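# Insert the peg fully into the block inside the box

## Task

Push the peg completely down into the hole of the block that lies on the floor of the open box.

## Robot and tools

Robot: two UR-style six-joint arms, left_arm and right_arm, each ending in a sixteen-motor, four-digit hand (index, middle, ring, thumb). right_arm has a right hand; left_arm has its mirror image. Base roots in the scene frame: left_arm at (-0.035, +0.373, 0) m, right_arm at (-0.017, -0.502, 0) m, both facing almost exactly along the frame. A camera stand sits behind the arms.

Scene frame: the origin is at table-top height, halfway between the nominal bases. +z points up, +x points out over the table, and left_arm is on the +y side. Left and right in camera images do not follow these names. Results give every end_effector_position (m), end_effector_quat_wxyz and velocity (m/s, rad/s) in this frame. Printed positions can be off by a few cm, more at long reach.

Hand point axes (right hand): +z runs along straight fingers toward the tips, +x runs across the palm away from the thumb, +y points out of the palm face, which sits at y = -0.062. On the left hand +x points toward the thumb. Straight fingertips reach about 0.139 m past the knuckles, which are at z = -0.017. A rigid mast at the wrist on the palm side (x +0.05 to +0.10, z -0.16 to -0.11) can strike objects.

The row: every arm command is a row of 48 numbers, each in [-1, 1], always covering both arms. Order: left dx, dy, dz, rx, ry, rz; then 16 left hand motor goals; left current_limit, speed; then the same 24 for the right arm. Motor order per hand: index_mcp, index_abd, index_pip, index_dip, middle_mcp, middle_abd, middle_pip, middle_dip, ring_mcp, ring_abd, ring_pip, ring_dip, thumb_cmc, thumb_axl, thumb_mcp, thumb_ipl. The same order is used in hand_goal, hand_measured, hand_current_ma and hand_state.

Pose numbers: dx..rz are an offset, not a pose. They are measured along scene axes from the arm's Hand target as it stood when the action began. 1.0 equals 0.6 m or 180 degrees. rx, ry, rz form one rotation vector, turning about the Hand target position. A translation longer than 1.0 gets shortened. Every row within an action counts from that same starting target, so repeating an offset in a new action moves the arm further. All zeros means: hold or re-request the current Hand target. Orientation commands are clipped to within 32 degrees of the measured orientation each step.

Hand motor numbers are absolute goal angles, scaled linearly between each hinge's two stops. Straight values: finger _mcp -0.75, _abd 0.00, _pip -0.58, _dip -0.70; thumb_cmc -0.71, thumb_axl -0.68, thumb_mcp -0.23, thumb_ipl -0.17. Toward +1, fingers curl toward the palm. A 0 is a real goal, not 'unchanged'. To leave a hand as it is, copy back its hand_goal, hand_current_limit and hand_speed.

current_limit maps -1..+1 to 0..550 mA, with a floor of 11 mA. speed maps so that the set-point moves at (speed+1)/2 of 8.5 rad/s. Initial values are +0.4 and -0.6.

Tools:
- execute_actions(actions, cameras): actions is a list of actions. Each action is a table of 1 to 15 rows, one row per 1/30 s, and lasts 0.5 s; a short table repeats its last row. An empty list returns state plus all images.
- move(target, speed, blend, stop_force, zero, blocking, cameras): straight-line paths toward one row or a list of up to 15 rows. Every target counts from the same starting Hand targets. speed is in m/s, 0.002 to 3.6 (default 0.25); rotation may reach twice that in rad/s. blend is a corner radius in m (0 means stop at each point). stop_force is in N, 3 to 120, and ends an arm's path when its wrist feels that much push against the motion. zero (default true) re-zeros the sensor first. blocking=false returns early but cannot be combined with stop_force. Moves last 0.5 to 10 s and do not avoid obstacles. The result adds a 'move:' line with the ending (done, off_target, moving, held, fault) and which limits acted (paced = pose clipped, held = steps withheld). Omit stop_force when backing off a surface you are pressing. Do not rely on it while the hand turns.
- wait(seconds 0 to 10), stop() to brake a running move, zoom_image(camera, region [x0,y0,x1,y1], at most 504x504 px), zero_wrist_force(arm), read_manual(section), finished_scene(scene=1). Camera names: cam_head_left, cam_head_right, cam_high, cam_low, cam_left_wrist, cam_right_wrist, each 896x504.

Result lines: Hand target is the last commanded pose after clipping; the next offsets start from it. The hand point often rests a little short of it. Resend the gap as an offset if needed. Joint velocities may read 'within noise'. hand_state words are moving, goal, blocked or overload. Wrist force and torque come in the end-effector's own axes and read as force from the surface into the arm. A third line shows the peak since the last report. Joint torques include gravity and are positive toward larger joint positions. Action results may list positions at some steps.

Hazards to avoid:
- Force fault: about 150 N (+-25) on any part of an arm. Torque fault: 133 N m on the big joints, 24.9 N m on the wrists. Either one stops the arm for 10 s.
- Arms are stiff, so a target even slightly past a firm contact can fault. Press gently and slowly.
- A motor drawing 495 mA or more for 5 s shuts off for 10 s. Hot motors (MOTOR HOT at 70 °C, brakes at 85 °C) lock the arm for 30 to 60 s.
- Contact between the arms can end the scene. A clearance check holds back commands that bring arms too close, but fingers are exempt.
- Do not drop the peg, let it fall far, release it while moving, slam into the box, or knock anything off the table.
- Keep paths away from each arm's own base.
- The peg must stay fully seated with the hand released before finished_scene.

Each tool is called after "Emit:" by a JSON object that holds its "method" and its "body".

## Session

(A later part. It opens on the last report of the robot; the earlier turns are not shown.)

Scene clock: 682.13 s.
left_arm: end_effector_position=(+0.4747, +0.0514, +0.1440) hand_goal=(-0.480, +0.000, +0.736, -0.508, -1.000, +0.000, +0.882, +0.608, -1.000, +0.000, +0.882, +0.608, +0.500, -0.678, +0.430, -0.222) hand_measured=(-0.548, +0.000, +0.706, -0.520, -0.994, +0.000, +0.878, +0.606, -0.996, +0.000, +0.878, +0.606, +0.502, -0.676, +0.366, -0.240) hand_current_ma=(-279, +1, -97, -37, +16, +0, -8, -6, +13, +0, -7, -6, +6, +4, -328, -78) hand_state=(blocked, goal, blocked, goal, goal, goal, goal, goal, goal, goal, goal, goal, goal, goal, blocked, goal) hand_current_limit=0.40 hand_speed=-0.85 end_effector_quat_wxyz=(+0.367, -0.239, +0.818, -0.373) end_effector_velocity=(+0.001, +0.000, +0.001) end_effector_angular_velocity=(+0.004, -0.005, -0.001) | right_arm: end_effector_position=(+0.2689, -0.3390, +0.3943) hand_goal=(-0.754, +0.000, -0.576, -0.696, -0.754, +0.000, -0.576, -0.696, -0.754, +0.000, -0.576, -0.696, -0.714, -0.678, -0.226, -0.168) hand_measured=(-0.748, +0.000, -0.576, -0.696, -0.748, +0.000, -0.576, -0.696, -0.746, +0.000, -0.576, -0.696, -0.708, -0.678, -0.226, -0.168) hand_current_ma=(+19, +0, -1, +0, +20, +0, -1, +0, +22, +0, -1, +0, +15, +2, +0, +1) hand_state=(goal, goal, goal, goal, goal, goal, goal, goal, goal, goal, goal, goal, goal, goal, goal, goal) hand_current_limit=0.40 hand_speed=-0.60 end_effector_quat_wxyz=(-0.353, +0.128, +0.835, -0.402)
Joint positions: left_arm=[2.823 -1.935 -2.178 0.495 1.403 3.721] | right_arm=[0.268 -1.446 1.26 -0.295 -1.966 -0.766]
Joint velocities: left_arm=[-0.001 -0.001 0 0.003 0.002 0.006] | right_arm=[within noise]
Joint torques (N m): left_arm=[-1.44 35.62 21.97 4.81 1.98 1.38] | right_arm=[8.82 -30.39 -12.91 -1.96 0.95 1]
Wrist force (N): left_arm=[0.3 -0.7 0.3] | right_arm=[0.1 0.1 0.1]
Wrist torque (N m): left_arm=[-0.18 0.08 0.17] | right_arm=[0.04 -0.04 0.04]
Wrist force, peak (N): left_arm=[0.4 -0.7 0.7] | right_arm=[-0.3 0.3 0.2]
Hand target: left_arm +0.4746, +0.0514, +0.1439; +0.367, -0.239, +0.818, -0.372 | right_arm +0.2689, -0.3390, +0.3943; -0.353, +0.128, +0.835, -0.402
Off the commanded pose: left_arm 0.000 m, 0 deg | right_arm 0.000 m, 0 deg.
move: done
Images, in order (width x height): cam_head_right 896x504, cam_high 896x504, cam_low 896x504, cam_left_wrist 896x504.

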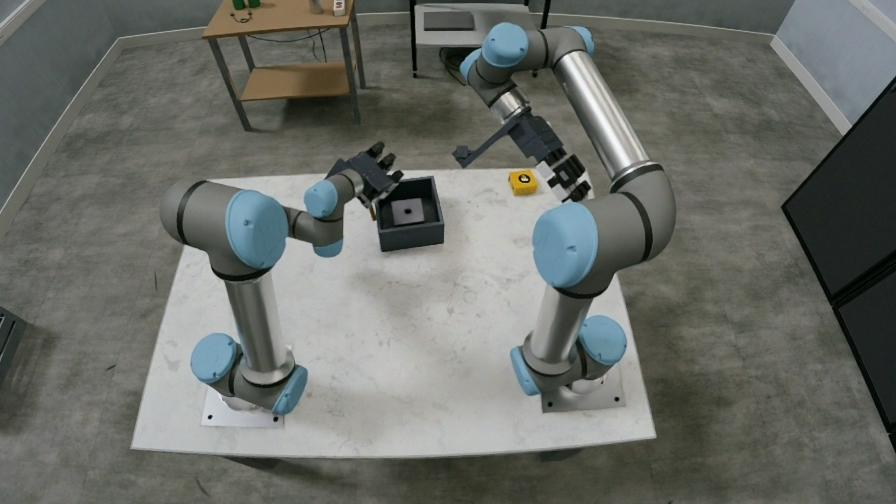

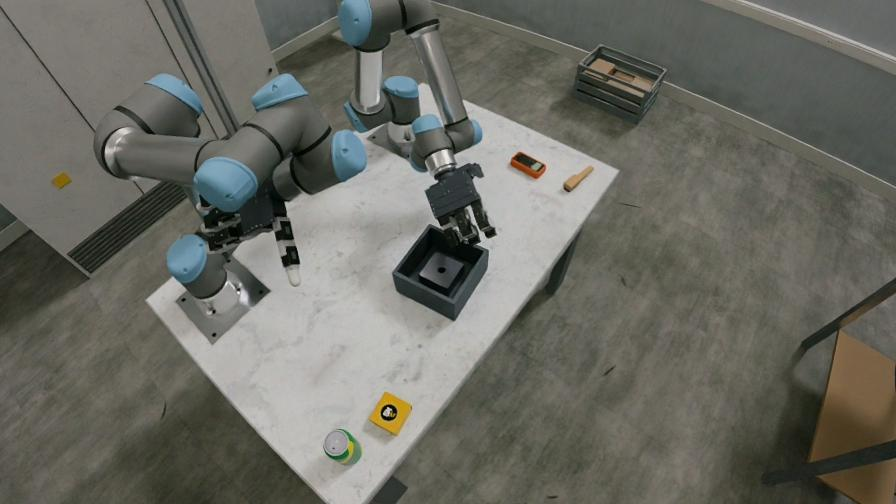

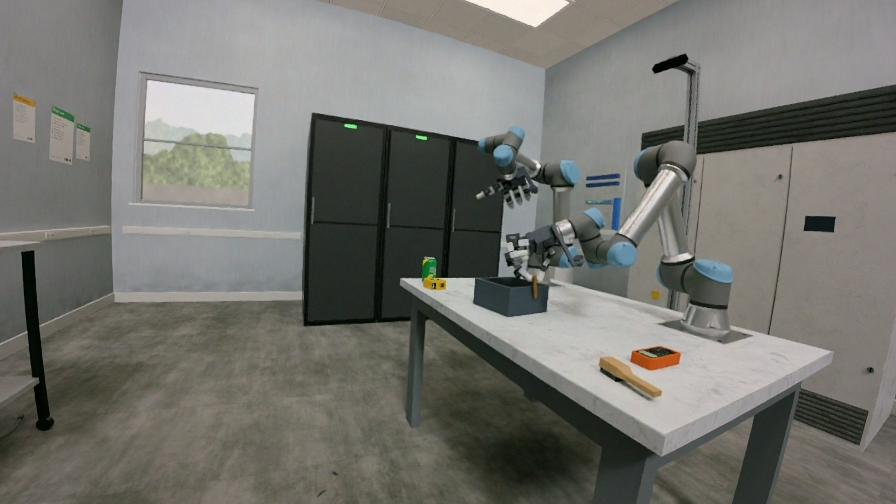

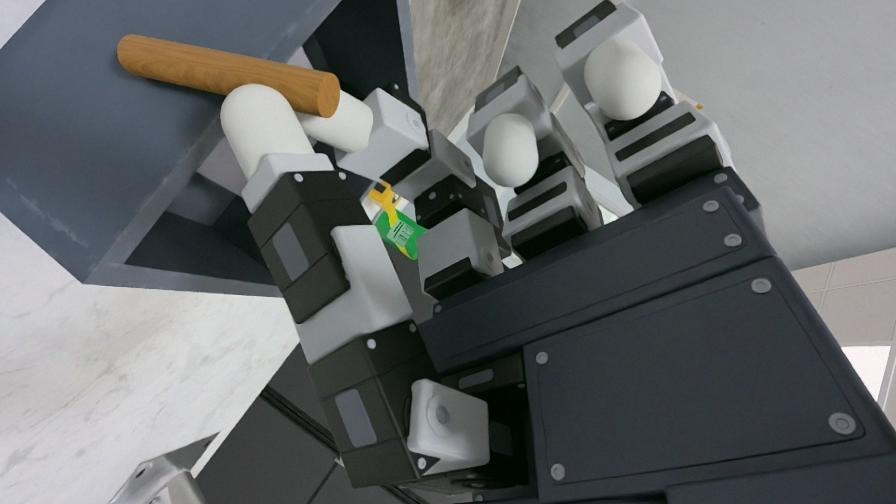

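Emit:
{"method": "move", "body": {"target": [[0,0.0167,0.0933,0.0432,-0.0890,0,-0.48,0,0.737,-0.507,-1,0,0.883,0.609,-1,0,0.883,0.609,0.5,-0.677,0.43,-0.222,0.4,-0.85,0,0,0,0,0,0,-0.754,0,-0.576,-0.696,-0.754,0,-0.576,-0.696,-0.754,0,-0.576,-0.696,-0.714,-0.678,-0.226,-0.168,0.4,-0.6],[0.0105,-0.189,0.0933,0.0432,-0.0890,0,-0.48,0,0.737,-0.507,-1,0,0.883,0.609,-1,0,0.883,0.609,0.5,-0.677,0.43,-0.222,0.4,-0.85,0,0,0,0,0,0,-0.754,0,-0.576,-0.696,-0.754,0,-0.576,-0.696,-0.754,0,-0.576,-0.696,-0.714,-0.678,-0.226,-0.168,0.4,-0.6],[0.0105,-0.189,0.0433,0.0432,-0.0890,0,-0.48,0,0.737,-0.507,-1,0,0.883,0.609,-1,0,0.883,0.609,0.5,-0.677,0.43,-0.222,0.4,-0.85,0,0,0,0,0,0,-0.754,0,-0.576,-0.696,-0.754,0,-0.576,-0.696,-0.754,0,-0.576,-0.696,-0.714,-0.678,-0.226,-0.168,0.4,-0.6]], "speed": 0.12, "blend": 0.01, "cameras": ["all"]}}

Emit:
{"method": "zoom_image", "body": {"camera": "cam_high", "region": [380, 200, 500, 320]}}

Emit:
{"method": "zoom_image", "body": {"camera": "cam_left_wrist", "region": [0, 0, 360, 240]}}

Emit:
{"method": "zoom_image", "body": {"camera": "cam_head_right", "region": [350, 160, 460, 260]}}

Emit:
{"method": "zoom_image", "body": {"camera": "cam_head_left", "region": [350, 160, 460, 260]}}

Scene clock: 757.60 s.
left_arm: end_effector_position=(+0.4809, -0.0619, +0.1699) hand_goal=(-0.480, +0.000, +0.736, -0.508, -1.000, +0.000, +0.882, +0.608, -1.000, +0.000, +0.882, +0.608, +0.500, -0.678, +0.430, -0.222) hand_measured=(-0.548, +0.000, +0.706, -0.520, -0.994, +0.000, +0.878, +0.606, -0.996, +0.000, +0.878, +0.606, +0.500, -0.676, +0.366, -0.240) hand_current_ma=(-278, +0, -97, -37, +16, +0, -8, -6, +13, +0, -7, -6, +0, +4, -328, -78) hand_state=(blocked, goal, blocked, goal, goal, goal, goal, goal, goal, goal, goal, goal, goal, goal, blocked, goal) hand_current_limit=0.40 hand_speed=-0.85 end_effector_quat_wxyz=(+0.493, -0.159, +0.782, -0.346) | right_arm: end_effector_position=(+0.2689, -0.3390, +0.3943) hand_goal=(-0.754, +0.000, -0.576, -0.696, -0.754, +0.000, -0.576, -0.696, -0.754, +0.000, -0.576, -0.696, -0.714, -0.678, -0.226, -0.168) hand_measured=(-0.748, +0.000, -0.576, -0.696, -0.748, +0.000, -0.576, -0.696, -0.746, +0.000, -0.576, -0.696, -0.708, -0.678, -0.226, -0.168) hand_current_ma=(+19, +0, -1, +0, +20, +0, -1, +0, +22, +0, -1, +0, +15, +2, +0, +1) hand_state=(goal, goal, goal, goal, goal, goal, goal, goal, goal, goal, goal, goal, goal, goal, goal, goal) hand_current_limit=0.40 hand_speed=-0.60 end_effector_quat_wxyz=(-0.353, +0.128, +0.835, -0.402)
Joint positions: left_arm=[2.517 -2.122 -1.943 0.639 1.778 3.839] | right_arm=[0.268 -1.446 1.26 -0.295 -1.966 -0.766]
Joint torques (N m): left_arm=[0.06 32.17 30.97 3.71 -1.22 1.83] | right_arm=[8.97 -31.29 -13.01 -1.99 0.67 0.94]
Wrist force (N): left_arm=[0.3 -0.3 0.5] | right_arm=[-0.2 0.2 0.2]
Wrist torque (N m): left_arm=[-0.12 0.16 0.14] | right_arm=[0.04 0.00 0.02]
Wrist force, peak (N): left_arm=[0.2 -1.5 0.5] | right_arm=[-0.2 0.2 0.4]
Hand target: left_arm +0.4809, -0.0620, +0.1699; +0.493, -0.159, +0.782, -0.346 | right_arm +0.2689, -0.3390, +0.3943; -0.353, +0.128, +0.835, -0.402
Off the commanded pose: left_arm 0.000 m, 0 deg | right_arm 0.000 m, 0 deg.
move: done

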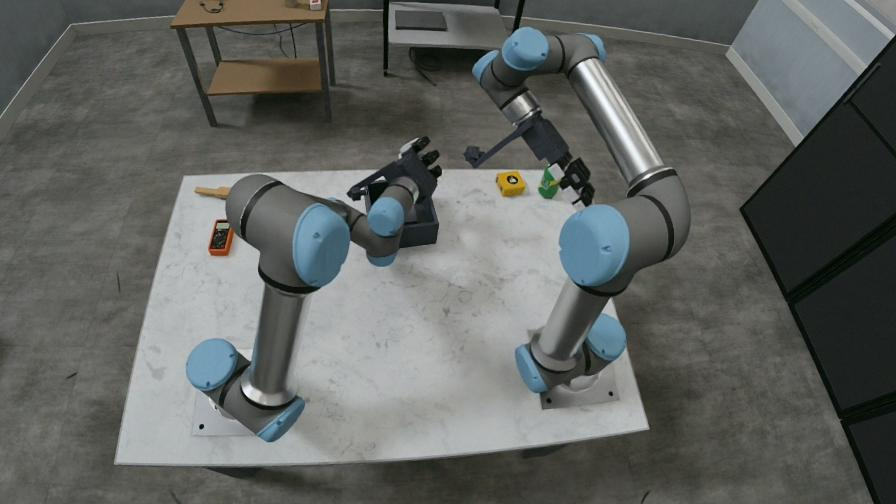

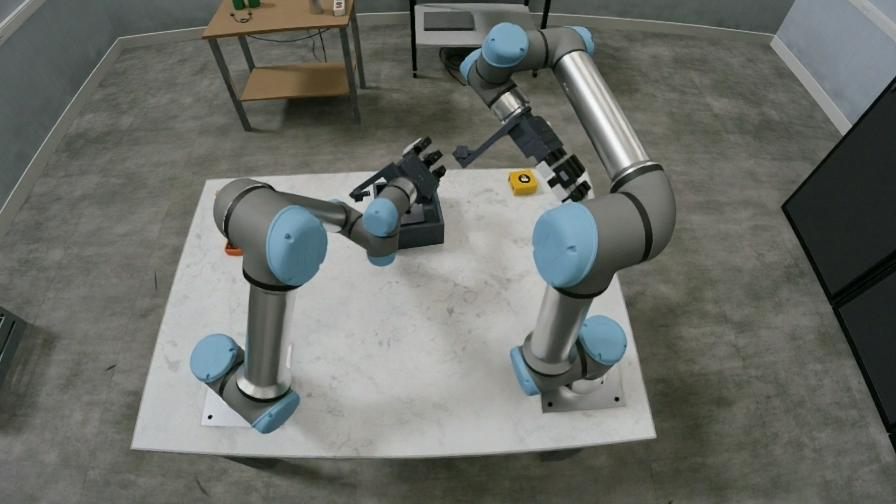

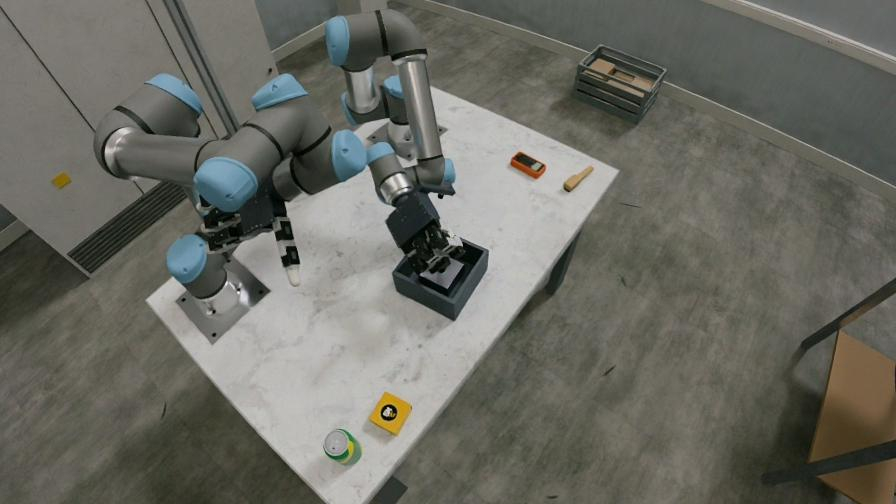

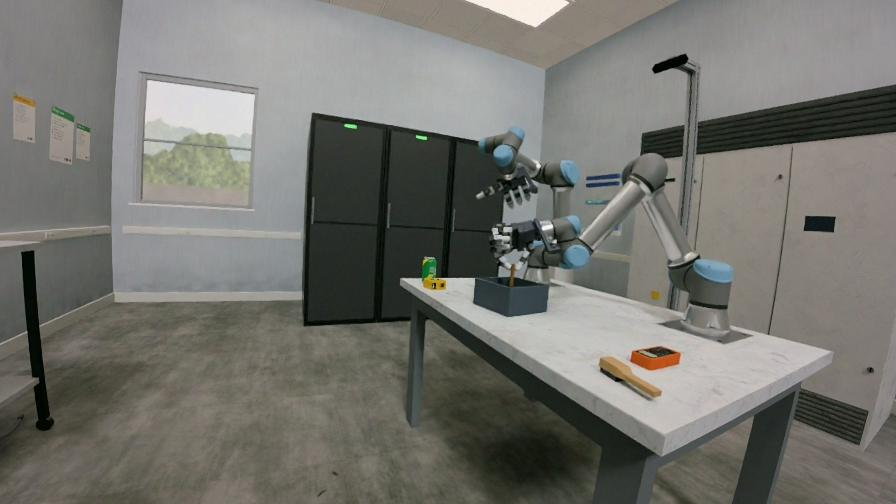

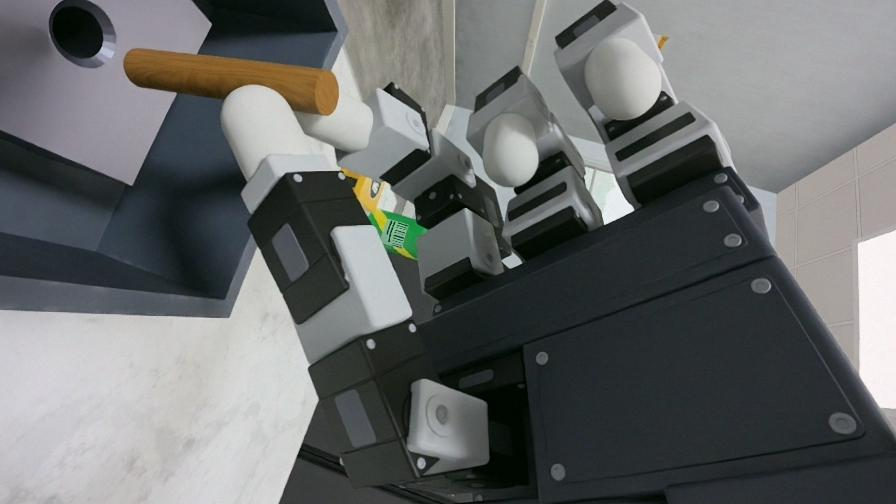

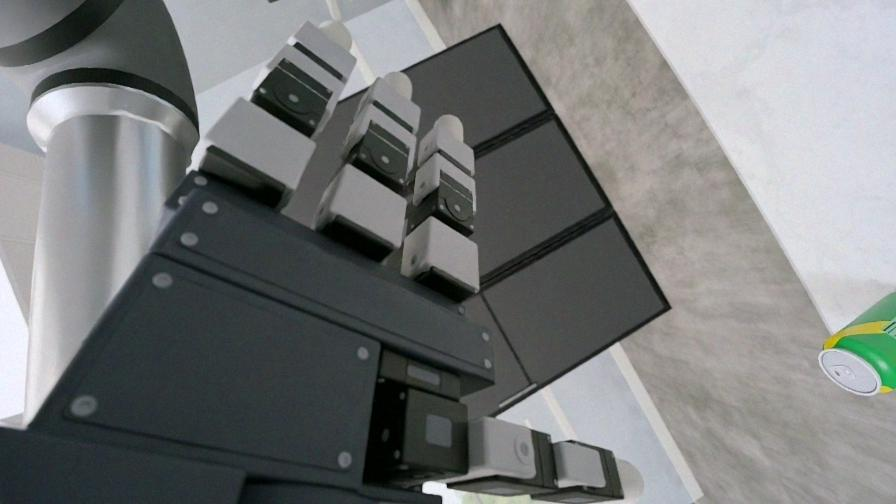

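Scaled by 4.200 from the camera's 896x504 image, which has a finer 1280x720 frame.

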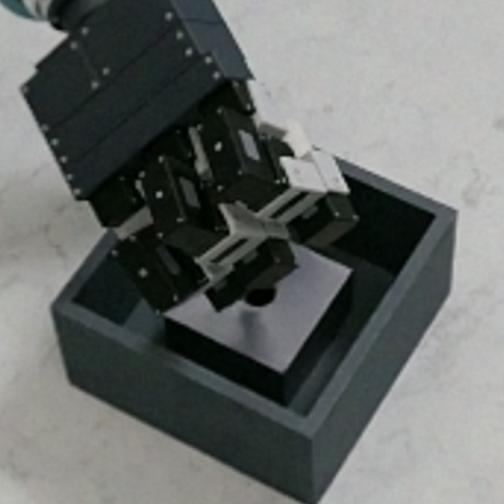

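Scaled by 1.400 from the camera's 896x504 image, which has a finer 1280x720 frame.

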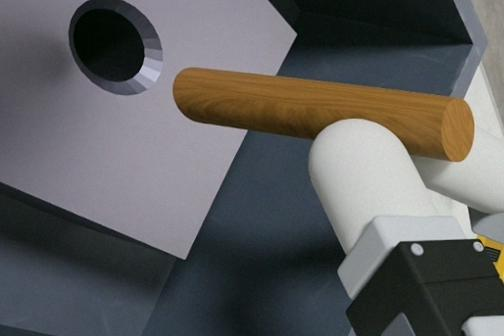

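Scaled by 4.582 from the camera's 896x504 image, which has a finer 1280x720 frame.

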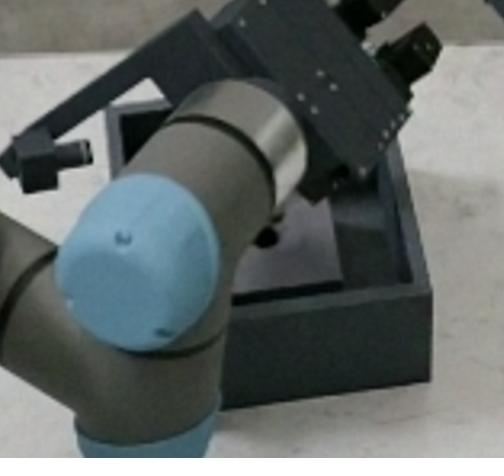

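Scaled by 4.582 from the camera's 896x504 image, which has a finer 1280x720 frame.

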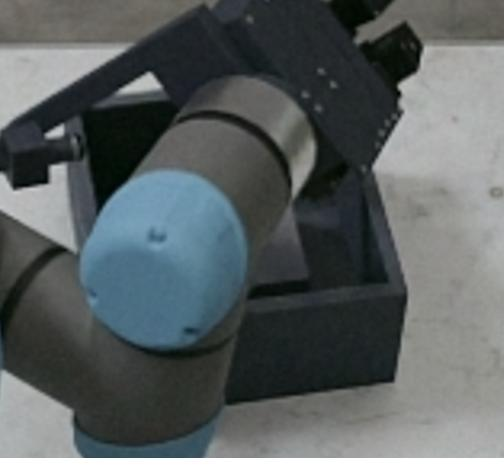

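Emit:
{"method": "move", "body": {"target": [0.0147,-0.013,-0.04,0,0,0,-0.48,0,0.737,-0.507,-1,0,0.883,0.609,-1,0,0.883,0.609,0.5,-0.677,0.43,-0.222,0.4,-0.85,0,0,0,0,0,0,-0.754,0,-0.576,-0.696,-0.754,0,-0.576,-0.696,-0.754,0,-0.576,-0.696,-0.714,-0.678,-0.226,-0.168,0.4,-0.6], "speed": 0.05, "stop_force": 4, "cameras": ["cam_high","cam_left_wrist"]}}

Emit:
{"method": "zoom_image", "body": {"camera": "cam_left_wrist", "region": [0, 0, 360, 240]}}

Emit:
{"method": "zoom_image", "body": {"camera": "cam_high", "region": [400, 220, 490, 320]}}

Scene clock: 774.93 s.
left_arm: end_effector_position=(+0.4897, -0.0698, +0.1459) hand_goal=(-0.480, +0.000, +0.736, -0.508, -1.000, +0.000, +0.882, +0.608, -1.000, +0.000, +0.882, +0.608, +0.500, -0.678, +0.430, -0.222) hand_measured=(-0.512, +0.000, +0.716, -0.518, -0.994, +0.000, +0.878, +0.606, -0.996, +0.000, +0.878, +0.606, +0.500, -0.676, +0.396, -0.234) hand_current_ma=(-117, +0, -65, -27, +16, +0, -8, -6, +13, +0, -7, -6, +1, +5, -152, -50) hand_state=(blocked, goal, blocked, goal, goal, goal, goal, goal, goal, goal, goal, goal, goal, goal, blocked, goal) hand_current_limit=0.40 hand_speed=-0.85 end_effector_quat_wxyz=(+0.493, -0.159, +0.782, -0.346) | right_arm: end_effector_position=(+0.2689, -0.3390, +0.3943) hand_goal=(-0.754, +0.000, -0.576, -0.696, -0.754, +0.000, -0.576, -0.696, -0.754, +0.000, -0.576, -0.696, -0.714, -0.678, -0.226, -0.168) hand_measured=(-0.748, +0.000, -0.576, -0.696, -0.748, +0.000, -0.576, -0.696, -0.746, +0.000, -0.576, -0.696, -0.708, -0.678, -0.226, -0.168) hand_current_ma=(+19, +0, -1, +0, +20, +0, -1, +0, +22, +0, -1, +0, +15, +2, +0, +1) hand_state=(goal, goal, goal, goal, goal, goal, goal, goal, goal, goal, goal, goal, goal, goal, goal, goal) hand_current_limit=0.40 hand_speed=-0.60 end_effector_quat_wxyz=(-0.353, +0.128, +0.835, -0.402)
Joint positions: left_arm=[2.515 -2.189 -1.913 0.676 1.78 3.839] | right_arm=[0.268 -1.446 1.26 -0.295 -1.966 -0.766]
Joint torques (N m): left_arm=[1.64 47.06 2.46 2.06 -0.12 -0.41] | right_arm=[8.4 -31.55 -13.64 -1.8 1.32 0.86]
Wrist force (N): left_arm=[0.1 -0.3 0.1] | right_arm=[-0.4 0.0 0.1]
Wrist torque (N m): left_arm=[-0.07 0.18 0.15] | right_arm=[0.02 0.02 0.00]
Wrist force, peak (N): left_arm=[-0.6 -1.4 0.1] | right_arm=[-0.3 0.3 0.3]
Hand target: left_arm +0.4897, -0.0698, +0.1459; +0.493, -0.159, +0.782, -0.346 | right_arm +0.2689, -0.3390, +0.3943; -0.353, +0.128, +0.835, -0.402
Off the commanded pose: left_arm 0.000 m, 0 deg | right_arm 0.000 m, 0 deg.
move: done
Images, in order (width x height): cam_high 896x504, cam_left_wrist 896x504.

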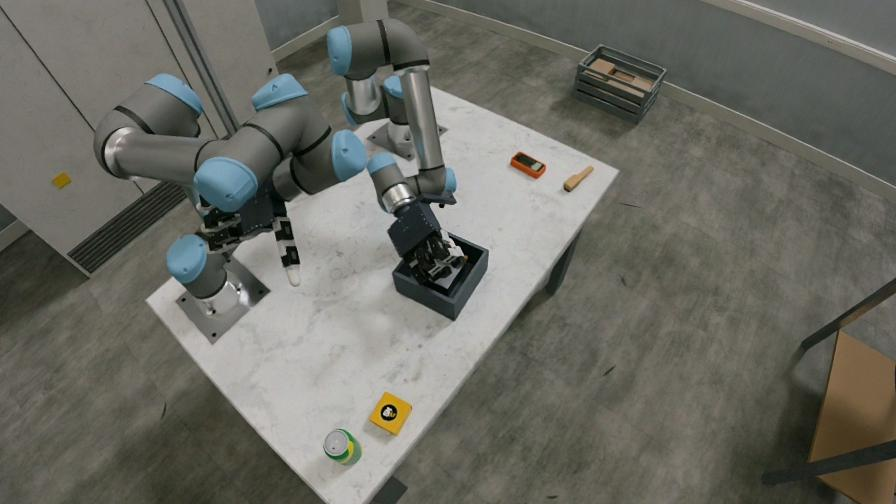

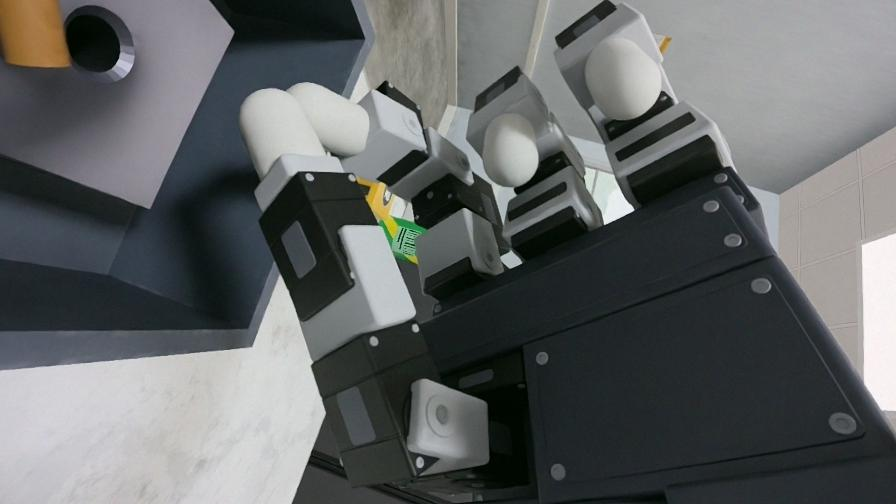

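Scaled by 1.400 from the camera's 896x504 image, which has a finer 1280x720 frame.

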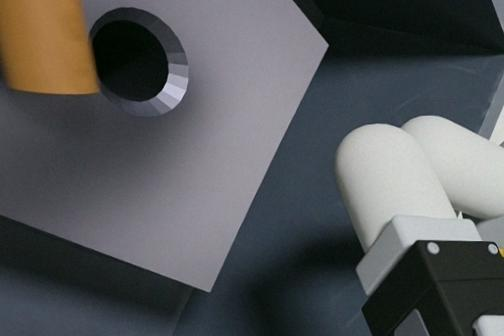

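Scaled by 5.040 from the camera's 896x504 image, which has a finer 1280x720 frame.

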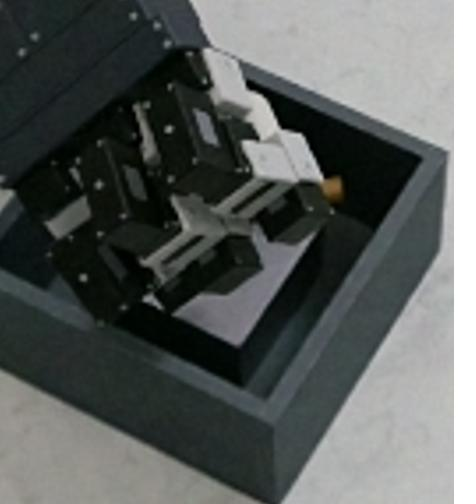

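Emit:
{"method": "move", "body": {"target": [-0.15,0.15,0.1833,0,0,0,-0.699,0,0.737,-0.507,-1,0,0.883,0.609,-1,0,0.883,0.609,0.5,-0.677,0.255,-0.222,0.4,-0.7,0,0,0,0,0,0,-0.754,0,-0.576,-0.696,-0.754,0,-0.576,-0.696,-0.754,0,-0.576,-0.696,-0.714,-0.678,-0.226,-0.168,0.4,-0.6], "speed": 0.15, "cameras": ["cam_head_left","cam_head_right","cam_high","cam_left_wrist"]}}

Emit:
{"method": "zoom_image", "body": {"camera": "cam_left_wrist", "region": [0, 0, 360, 240]}}

Emit:
{"method": "zoom_image", "body": {"camera": "cam_high", "region": [380, 210, 500, 330]}}

Emit:
{"method": "zoom_image", "body": {"camera": "cam_head_right", "region": [350, 160, 460, 260]}}

Emit:
{"method": "zoom_image", "body": {"camera": "cam_head_left", "region": [350, 160, 460, 260]}}

Scene clock: 782.60 s.
left_arm: end_effector_position=(+0.3998, +0.0203, +0.2558) hand_goal=(-0.700, +0.000, +0.736, -0.508, -1.000, +0.000, +0.882, +0.608, -1.000, +0.000, +0.882, +0.608, +0.500, -0.678, +0.254, -0.222) hand_measured=(-0.688, +0.000, +0.732, -0.512, -0.994, +0.000, +0.878, +0.606, -0.996, +0.000, +0.878, +0.606, +0.498, -0.678, +0.254, -0.224) hand_current_ma=(+36, +0, -9, -8, +16, +0, -8, -6, +13, +0, -7, -6, -4, +0, +1, -8) hand_state=(goal, goal, goal, goal, goal, goal, goal, goal, goal, goal, goal, goal, goal, goal, goal, goal) hand_current_limit=0.40 hand_speed=-0.70 end_effector_quat_wxyz=(+0.493, -0.159, +0.782, -0.346) | right_arm: end_effector_position=(+0.2689, -0.3390, +0.3943) hand_goal=(-0.754, +0.000, -0.576, -0.696, -0.754, +0.000, -0.576, -0.696, -0.754, +0.000, -0.576, -0.696, -0.714, -0.678, -0.226, -0.168) hand_measured=(-0.748, +0.000, -0.576, -0.696, -0.748, +0.000, -0.576, -0.696, -0.746, +0.000, -0.576, -0.696, -0.708, -0.678, -0.226, -0.168) hand_current_ma=(+19, +0, -1, +0, +20, +0, -1, +0, +22, +0, -1, +0, +15, +2, +0, +1) hand_state=(goal, goal, goal, goal, goal, goal, goal, goal, goal, goal, goal, goal, goal, goal, goal, goal) hand_current_limit=0.40 hand_speed=-0.60 end_effector_quat_wxyz=(-0.353, +0.128, +0.835, -0.402)
Joint positions: left_arm=[2.569 -1.734 -2.219 0.53 1.728 3.854] | right_arm=[0.268 -1.446 1.26 -0.295 -1.966 -0.766]
Joint torques (N m): left_arm=[-5.99 35.44 25.85 1.53 2.44 -1.71] | right_arm=[7.84 -33.52 -13.7 -2.07 0.93 0.97]
Wrist force (N): left_arm=[0.2 -0.4 0.7] | right_arm=[0.0 0.1 0.0]
Wrist torque (N m): left_arm=[-0.13 0.14 0.03] | right_arm=[0.04 -0.02 0.03]
Wrist force, peak (N): left_arm=[0.7 0.0 1.7] | right_arm=[0.1 -0.1 0.5]
Hand target: left_arm +0.3997, +0.0202, +0.2559; +0.493, -0.159, +0.782, -0.346 | right_arm +0.2689, -0.3390, +0.3943; -0.353, +0.128, +0.835, -0.402
Off the commanded pose: left_arm 0.000 m, 0 deg | right_arm 0.000 m, 0 deg.
move: done
Images, in order (width x height): cam_head_left 896x504, cam_head_right 896x504, cam_high 896x504, cam_left_wrist 896x504.

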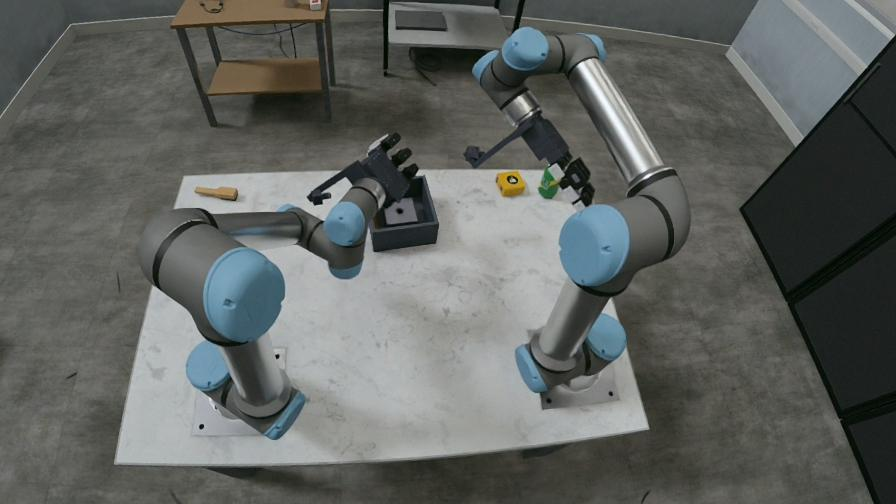

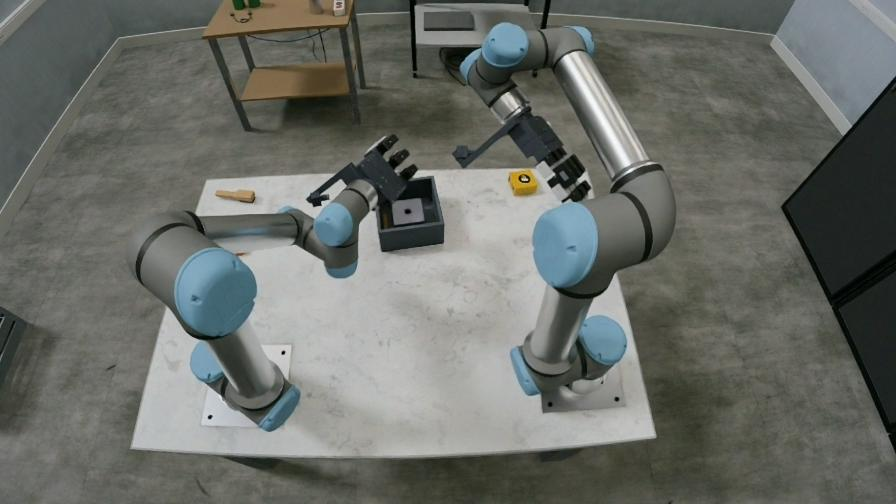

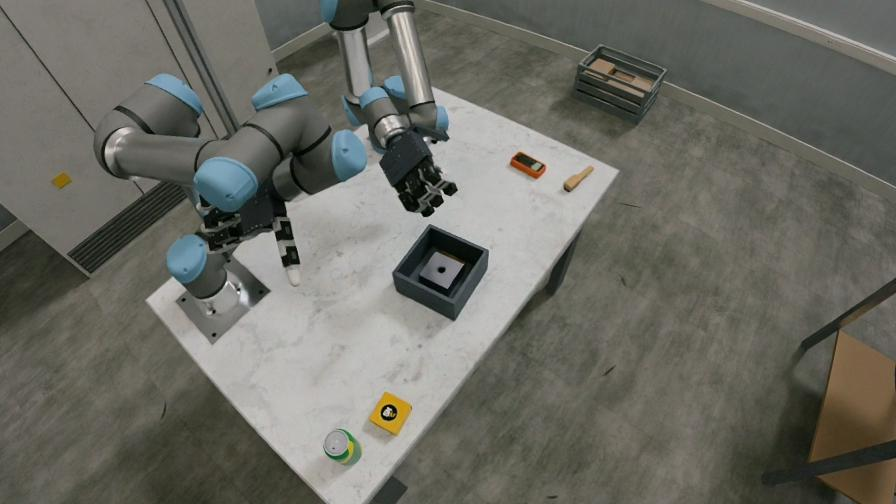

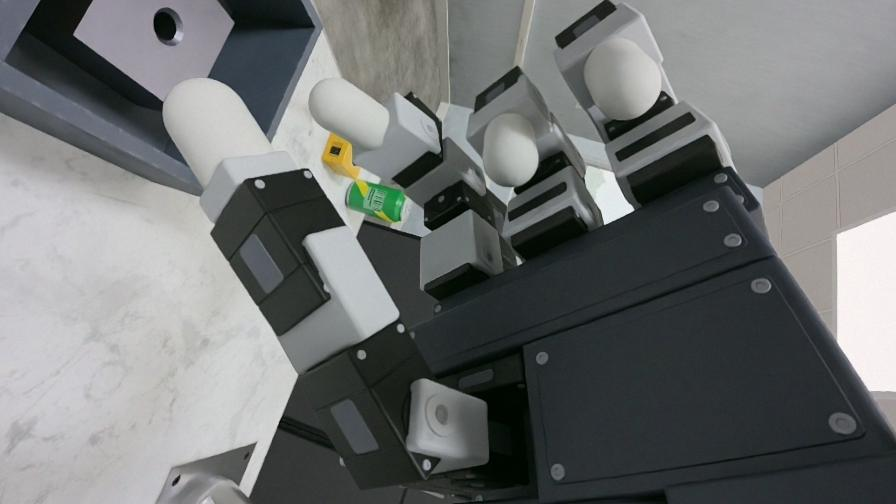

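Scaled by 1.400 from the camera's 896x504 image, which has a finer 1280x720 frame.

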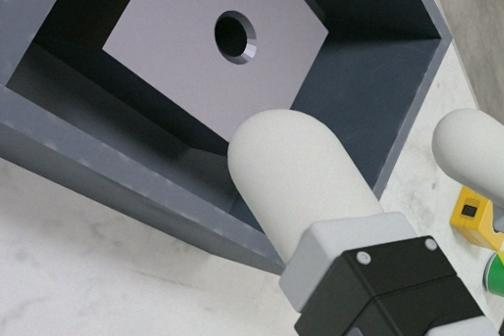

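Scaled by 4.200 from the camera's 896x504 image, which has a finer 1280x720 frame.

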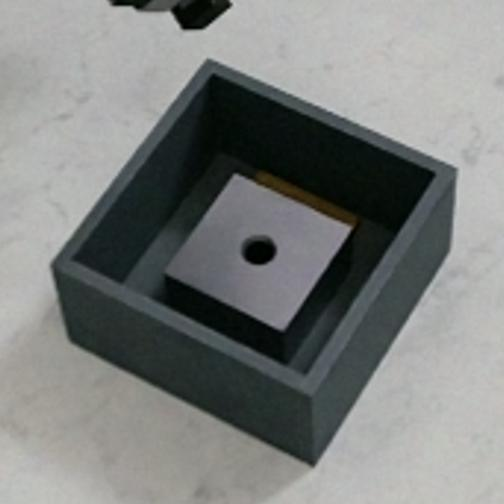

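Scaled by 4.582 from the camera's 896x504 image, which has a finer 1280x720 frame.

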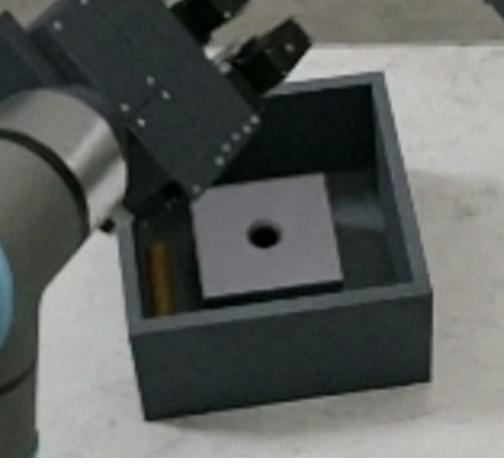

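Scaled by 4.582 from the camera's 896x504 image, which has a finer 1280x720 frame.

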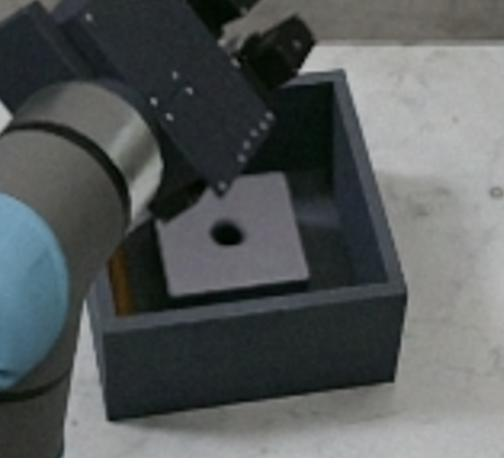

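Emit:
{"method": "move", "body": {"target": [0.0565,0.1078,-0.0017,0.2218,0.3484,-0.0848,-0.754,-0.105,-0.576,-0.696,0.479,0,0.737,-0.261,-0.754,0.105,-0.576,-0.696,-0.714,-0.677,-0.226,-0.168,0.4,-0.5,0,0,0,0,0,0,-0.754,0,-0.576,-0.696,-0.754,0,-0.576,-0.696,-0.754,0,-0.576,-0.696,-0.714,-0.678,-0.226,-0.168,0.4,-0.6], "speed": 0.3, "cameras": ["cam_head_left","cam_head_right","cam_high","cam_low","cam_left_wrist"]}}

Emit:
{"method": "zoom_image", "body": {"camera": "cam_high", "region": [380, 210, 500, 330]}}

Emit:
{"method": "zoom_image", "body": {"camera": "cam_head_right", "region": [350, 160, 460, 260]}}

Scene clock: 932.33 s.
left_arm: end_effector_position=(+0.4337, +0.0850, +0.2549) hand_goal=(-0.754, -0.106, -0.576, -0.696, +0.478, +0.000, +0.736, -0.262, -0.754, +0.104, -0.576, -0.696, -0.714, -0.678, -0.226, -0.168) hand_measured=(-0.750, -0.106, -0.572, -0.694, +0.462, +0.000, +0.736, -0.260, -0.750, +0.100, -0.572, -0.694, -0.712, -0.678, -0.220, -0.168) hand_current_ma=(+13, +1, +8, +7, -51, +0, +1, +5, +8, -9, +8, +6, +6, +0, +19, -3) hand_state=(goal, goal, goal, goal, goal, goal, goal, goal, goal, goal, goal, goal, goal, goal, goal, goal) hand_current_limit=0.40 hand_speed=-0.50 end_effector_quat_wxyz=(+0.000, -0.045, +0.999, +0.000) end_effector_velocity=(-0.001, +0.001, +0.000) end_effector_angular_velocity=(+0.004, +0.006, +0.000) | right_arm: end_effector_position=(+0.2689, -0.3390, +0.3943) hand_goal=(-0.754, +0.000, -0.576, -0.696, -0.754, +0.000, -0.576, -0.696, -0.754, +0.000, -0.576, -0.696, -0.714, -0.678, -0.226, -0.168) hand_measured=(-0.748, +0.000, -0.576, -0.696, -0.748, +0.000, -0.576, -0.696, -0.746, +0.000, -0.576, -0.696, -0.708, -0.678, -0.226, -0.168) hand_current_ma=(+19, +0, -1, +0, +20, +0, -1, +0, +22, +0, -1, +0, +15, +2, +0, +1) hand_state=(goal, goal, goal, goal, goal, goal, goal, goal, goal, goal, goal, goal, goal, goal, goal, goal) hand_current_limit=0.40 hand_speed=-0.60 end_effector_quat_wxyz=(-0.353, +0.128, +0.835, -0.402)
Joint positions: left_arm=[2.721 -1.868 -1.491 -1.354 1.571 4.199] | right_arm=[0.268 -1.446 1.26 -0.295 -1.966 -0.766]
Joint velocities: left_arm=[0 0 0 -0.007 0.001 0] | right_arm=[within noise]
Joint torques (N m): left_arm=[-2.6 31.68 27.28 0.91 -2.11 -0.76] | right_arm=[7.28 -33.32 -15.02 -1.8 0.65 1.08]
Wrist force (N): left_arm=[0.1 -1.0 -0.3] | right_arm=[0.0 -0.1 0.1]
Wrist torque (N m): left_arm=[-0.04 -0.07 0.08] | right_arm=[0.01 -0.02 0.02]
Wrist force, peak (N): left_arm=[-0.1 -1.1 -0.6] | right_arm=[-0.3 0.1 0.3]
Hand target: left_arm +0.4336, +0.0849, +0.2549; +0.000, -0.045, +0.999, +0.000 | right_arm +0.2689, -0.3390, +0.3943; -0.353, +0.128, +0.835, -0.402
Off the commanded pose: left_arm 0.000 m, 0 deg | right_arm 0.000 m, 0 deg.
move: done
Images, in order (width x height): cam_head_left 896x504, cam_head_right 896x504, cam_high 896x504, cam_low 896x504, cam_left_wrist 896x504.

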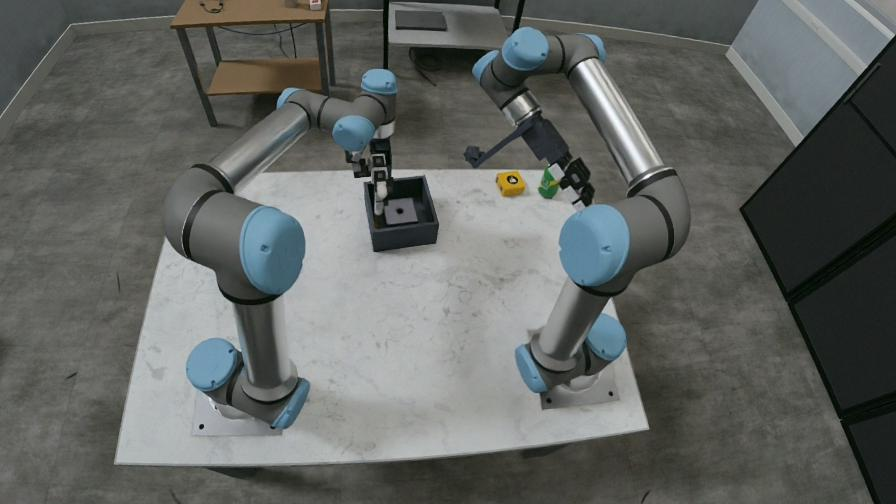

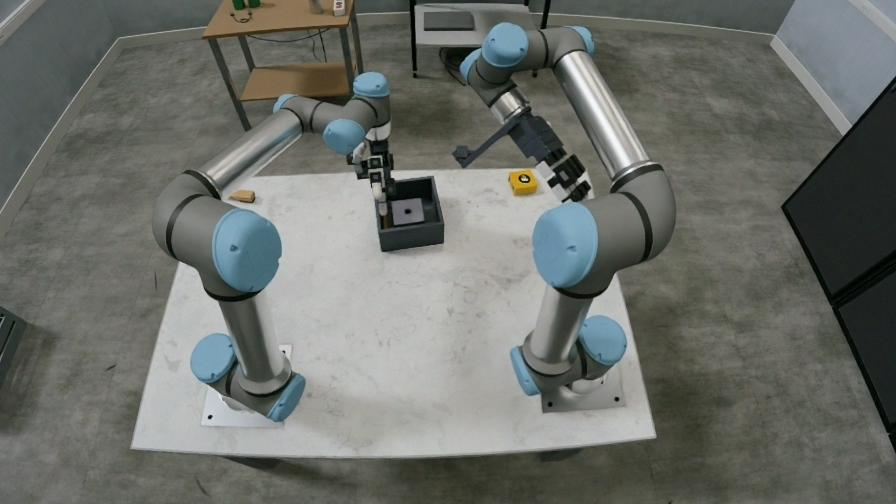

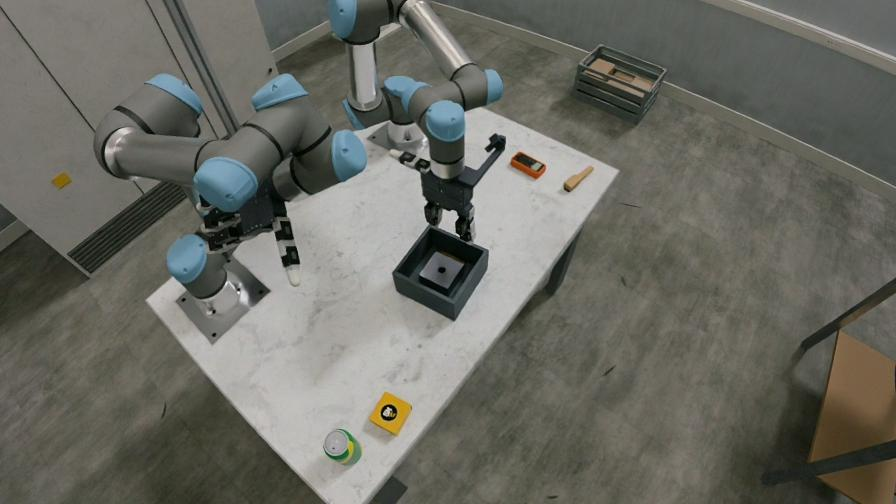

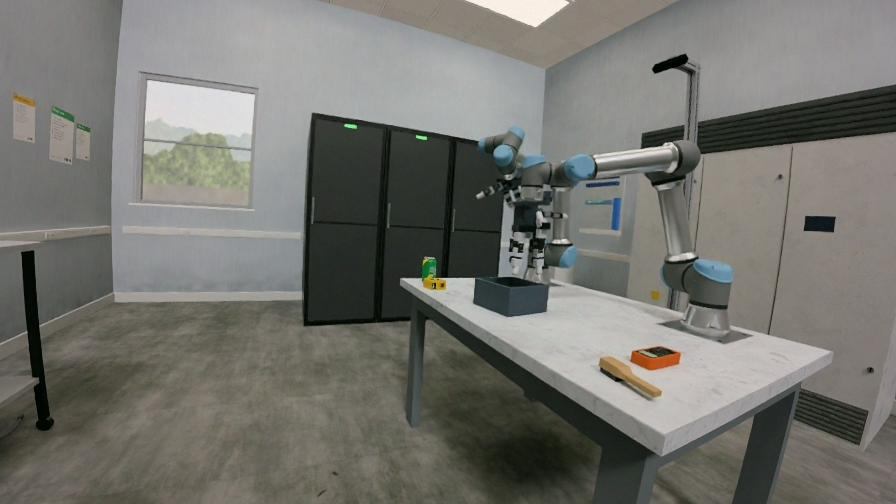

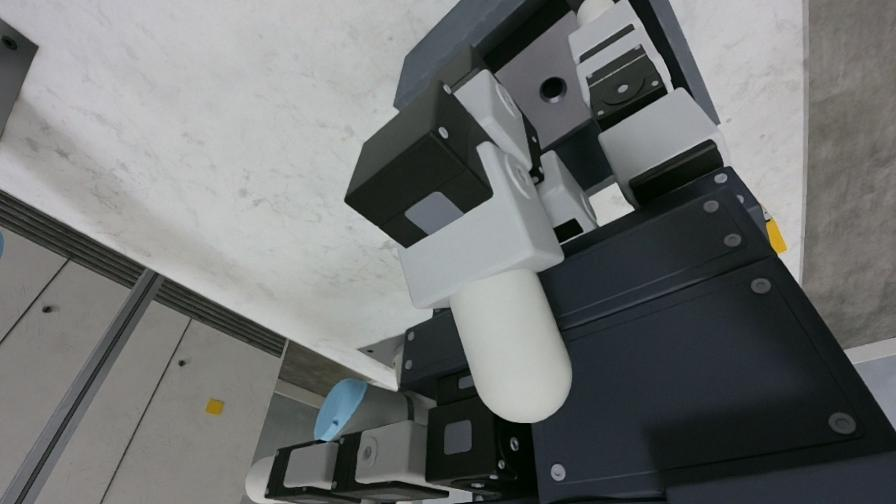

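Scaled by 4.200 from the camera's 896x504 image, which has a finer 1280x720 frame.

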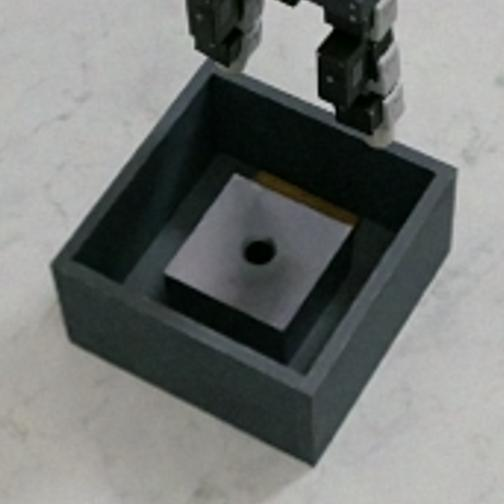

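Scaled by 4.582 from the camera's 896x504 image, which has a finer 1280x720 frame.

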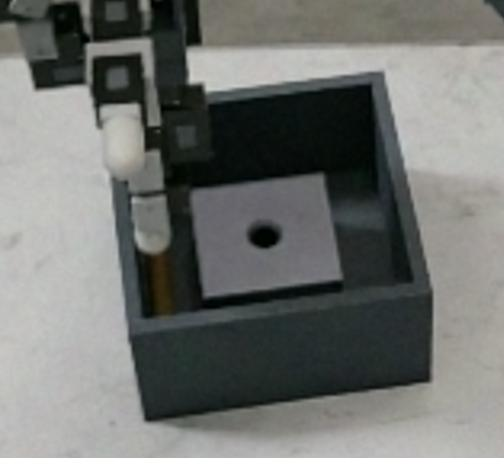

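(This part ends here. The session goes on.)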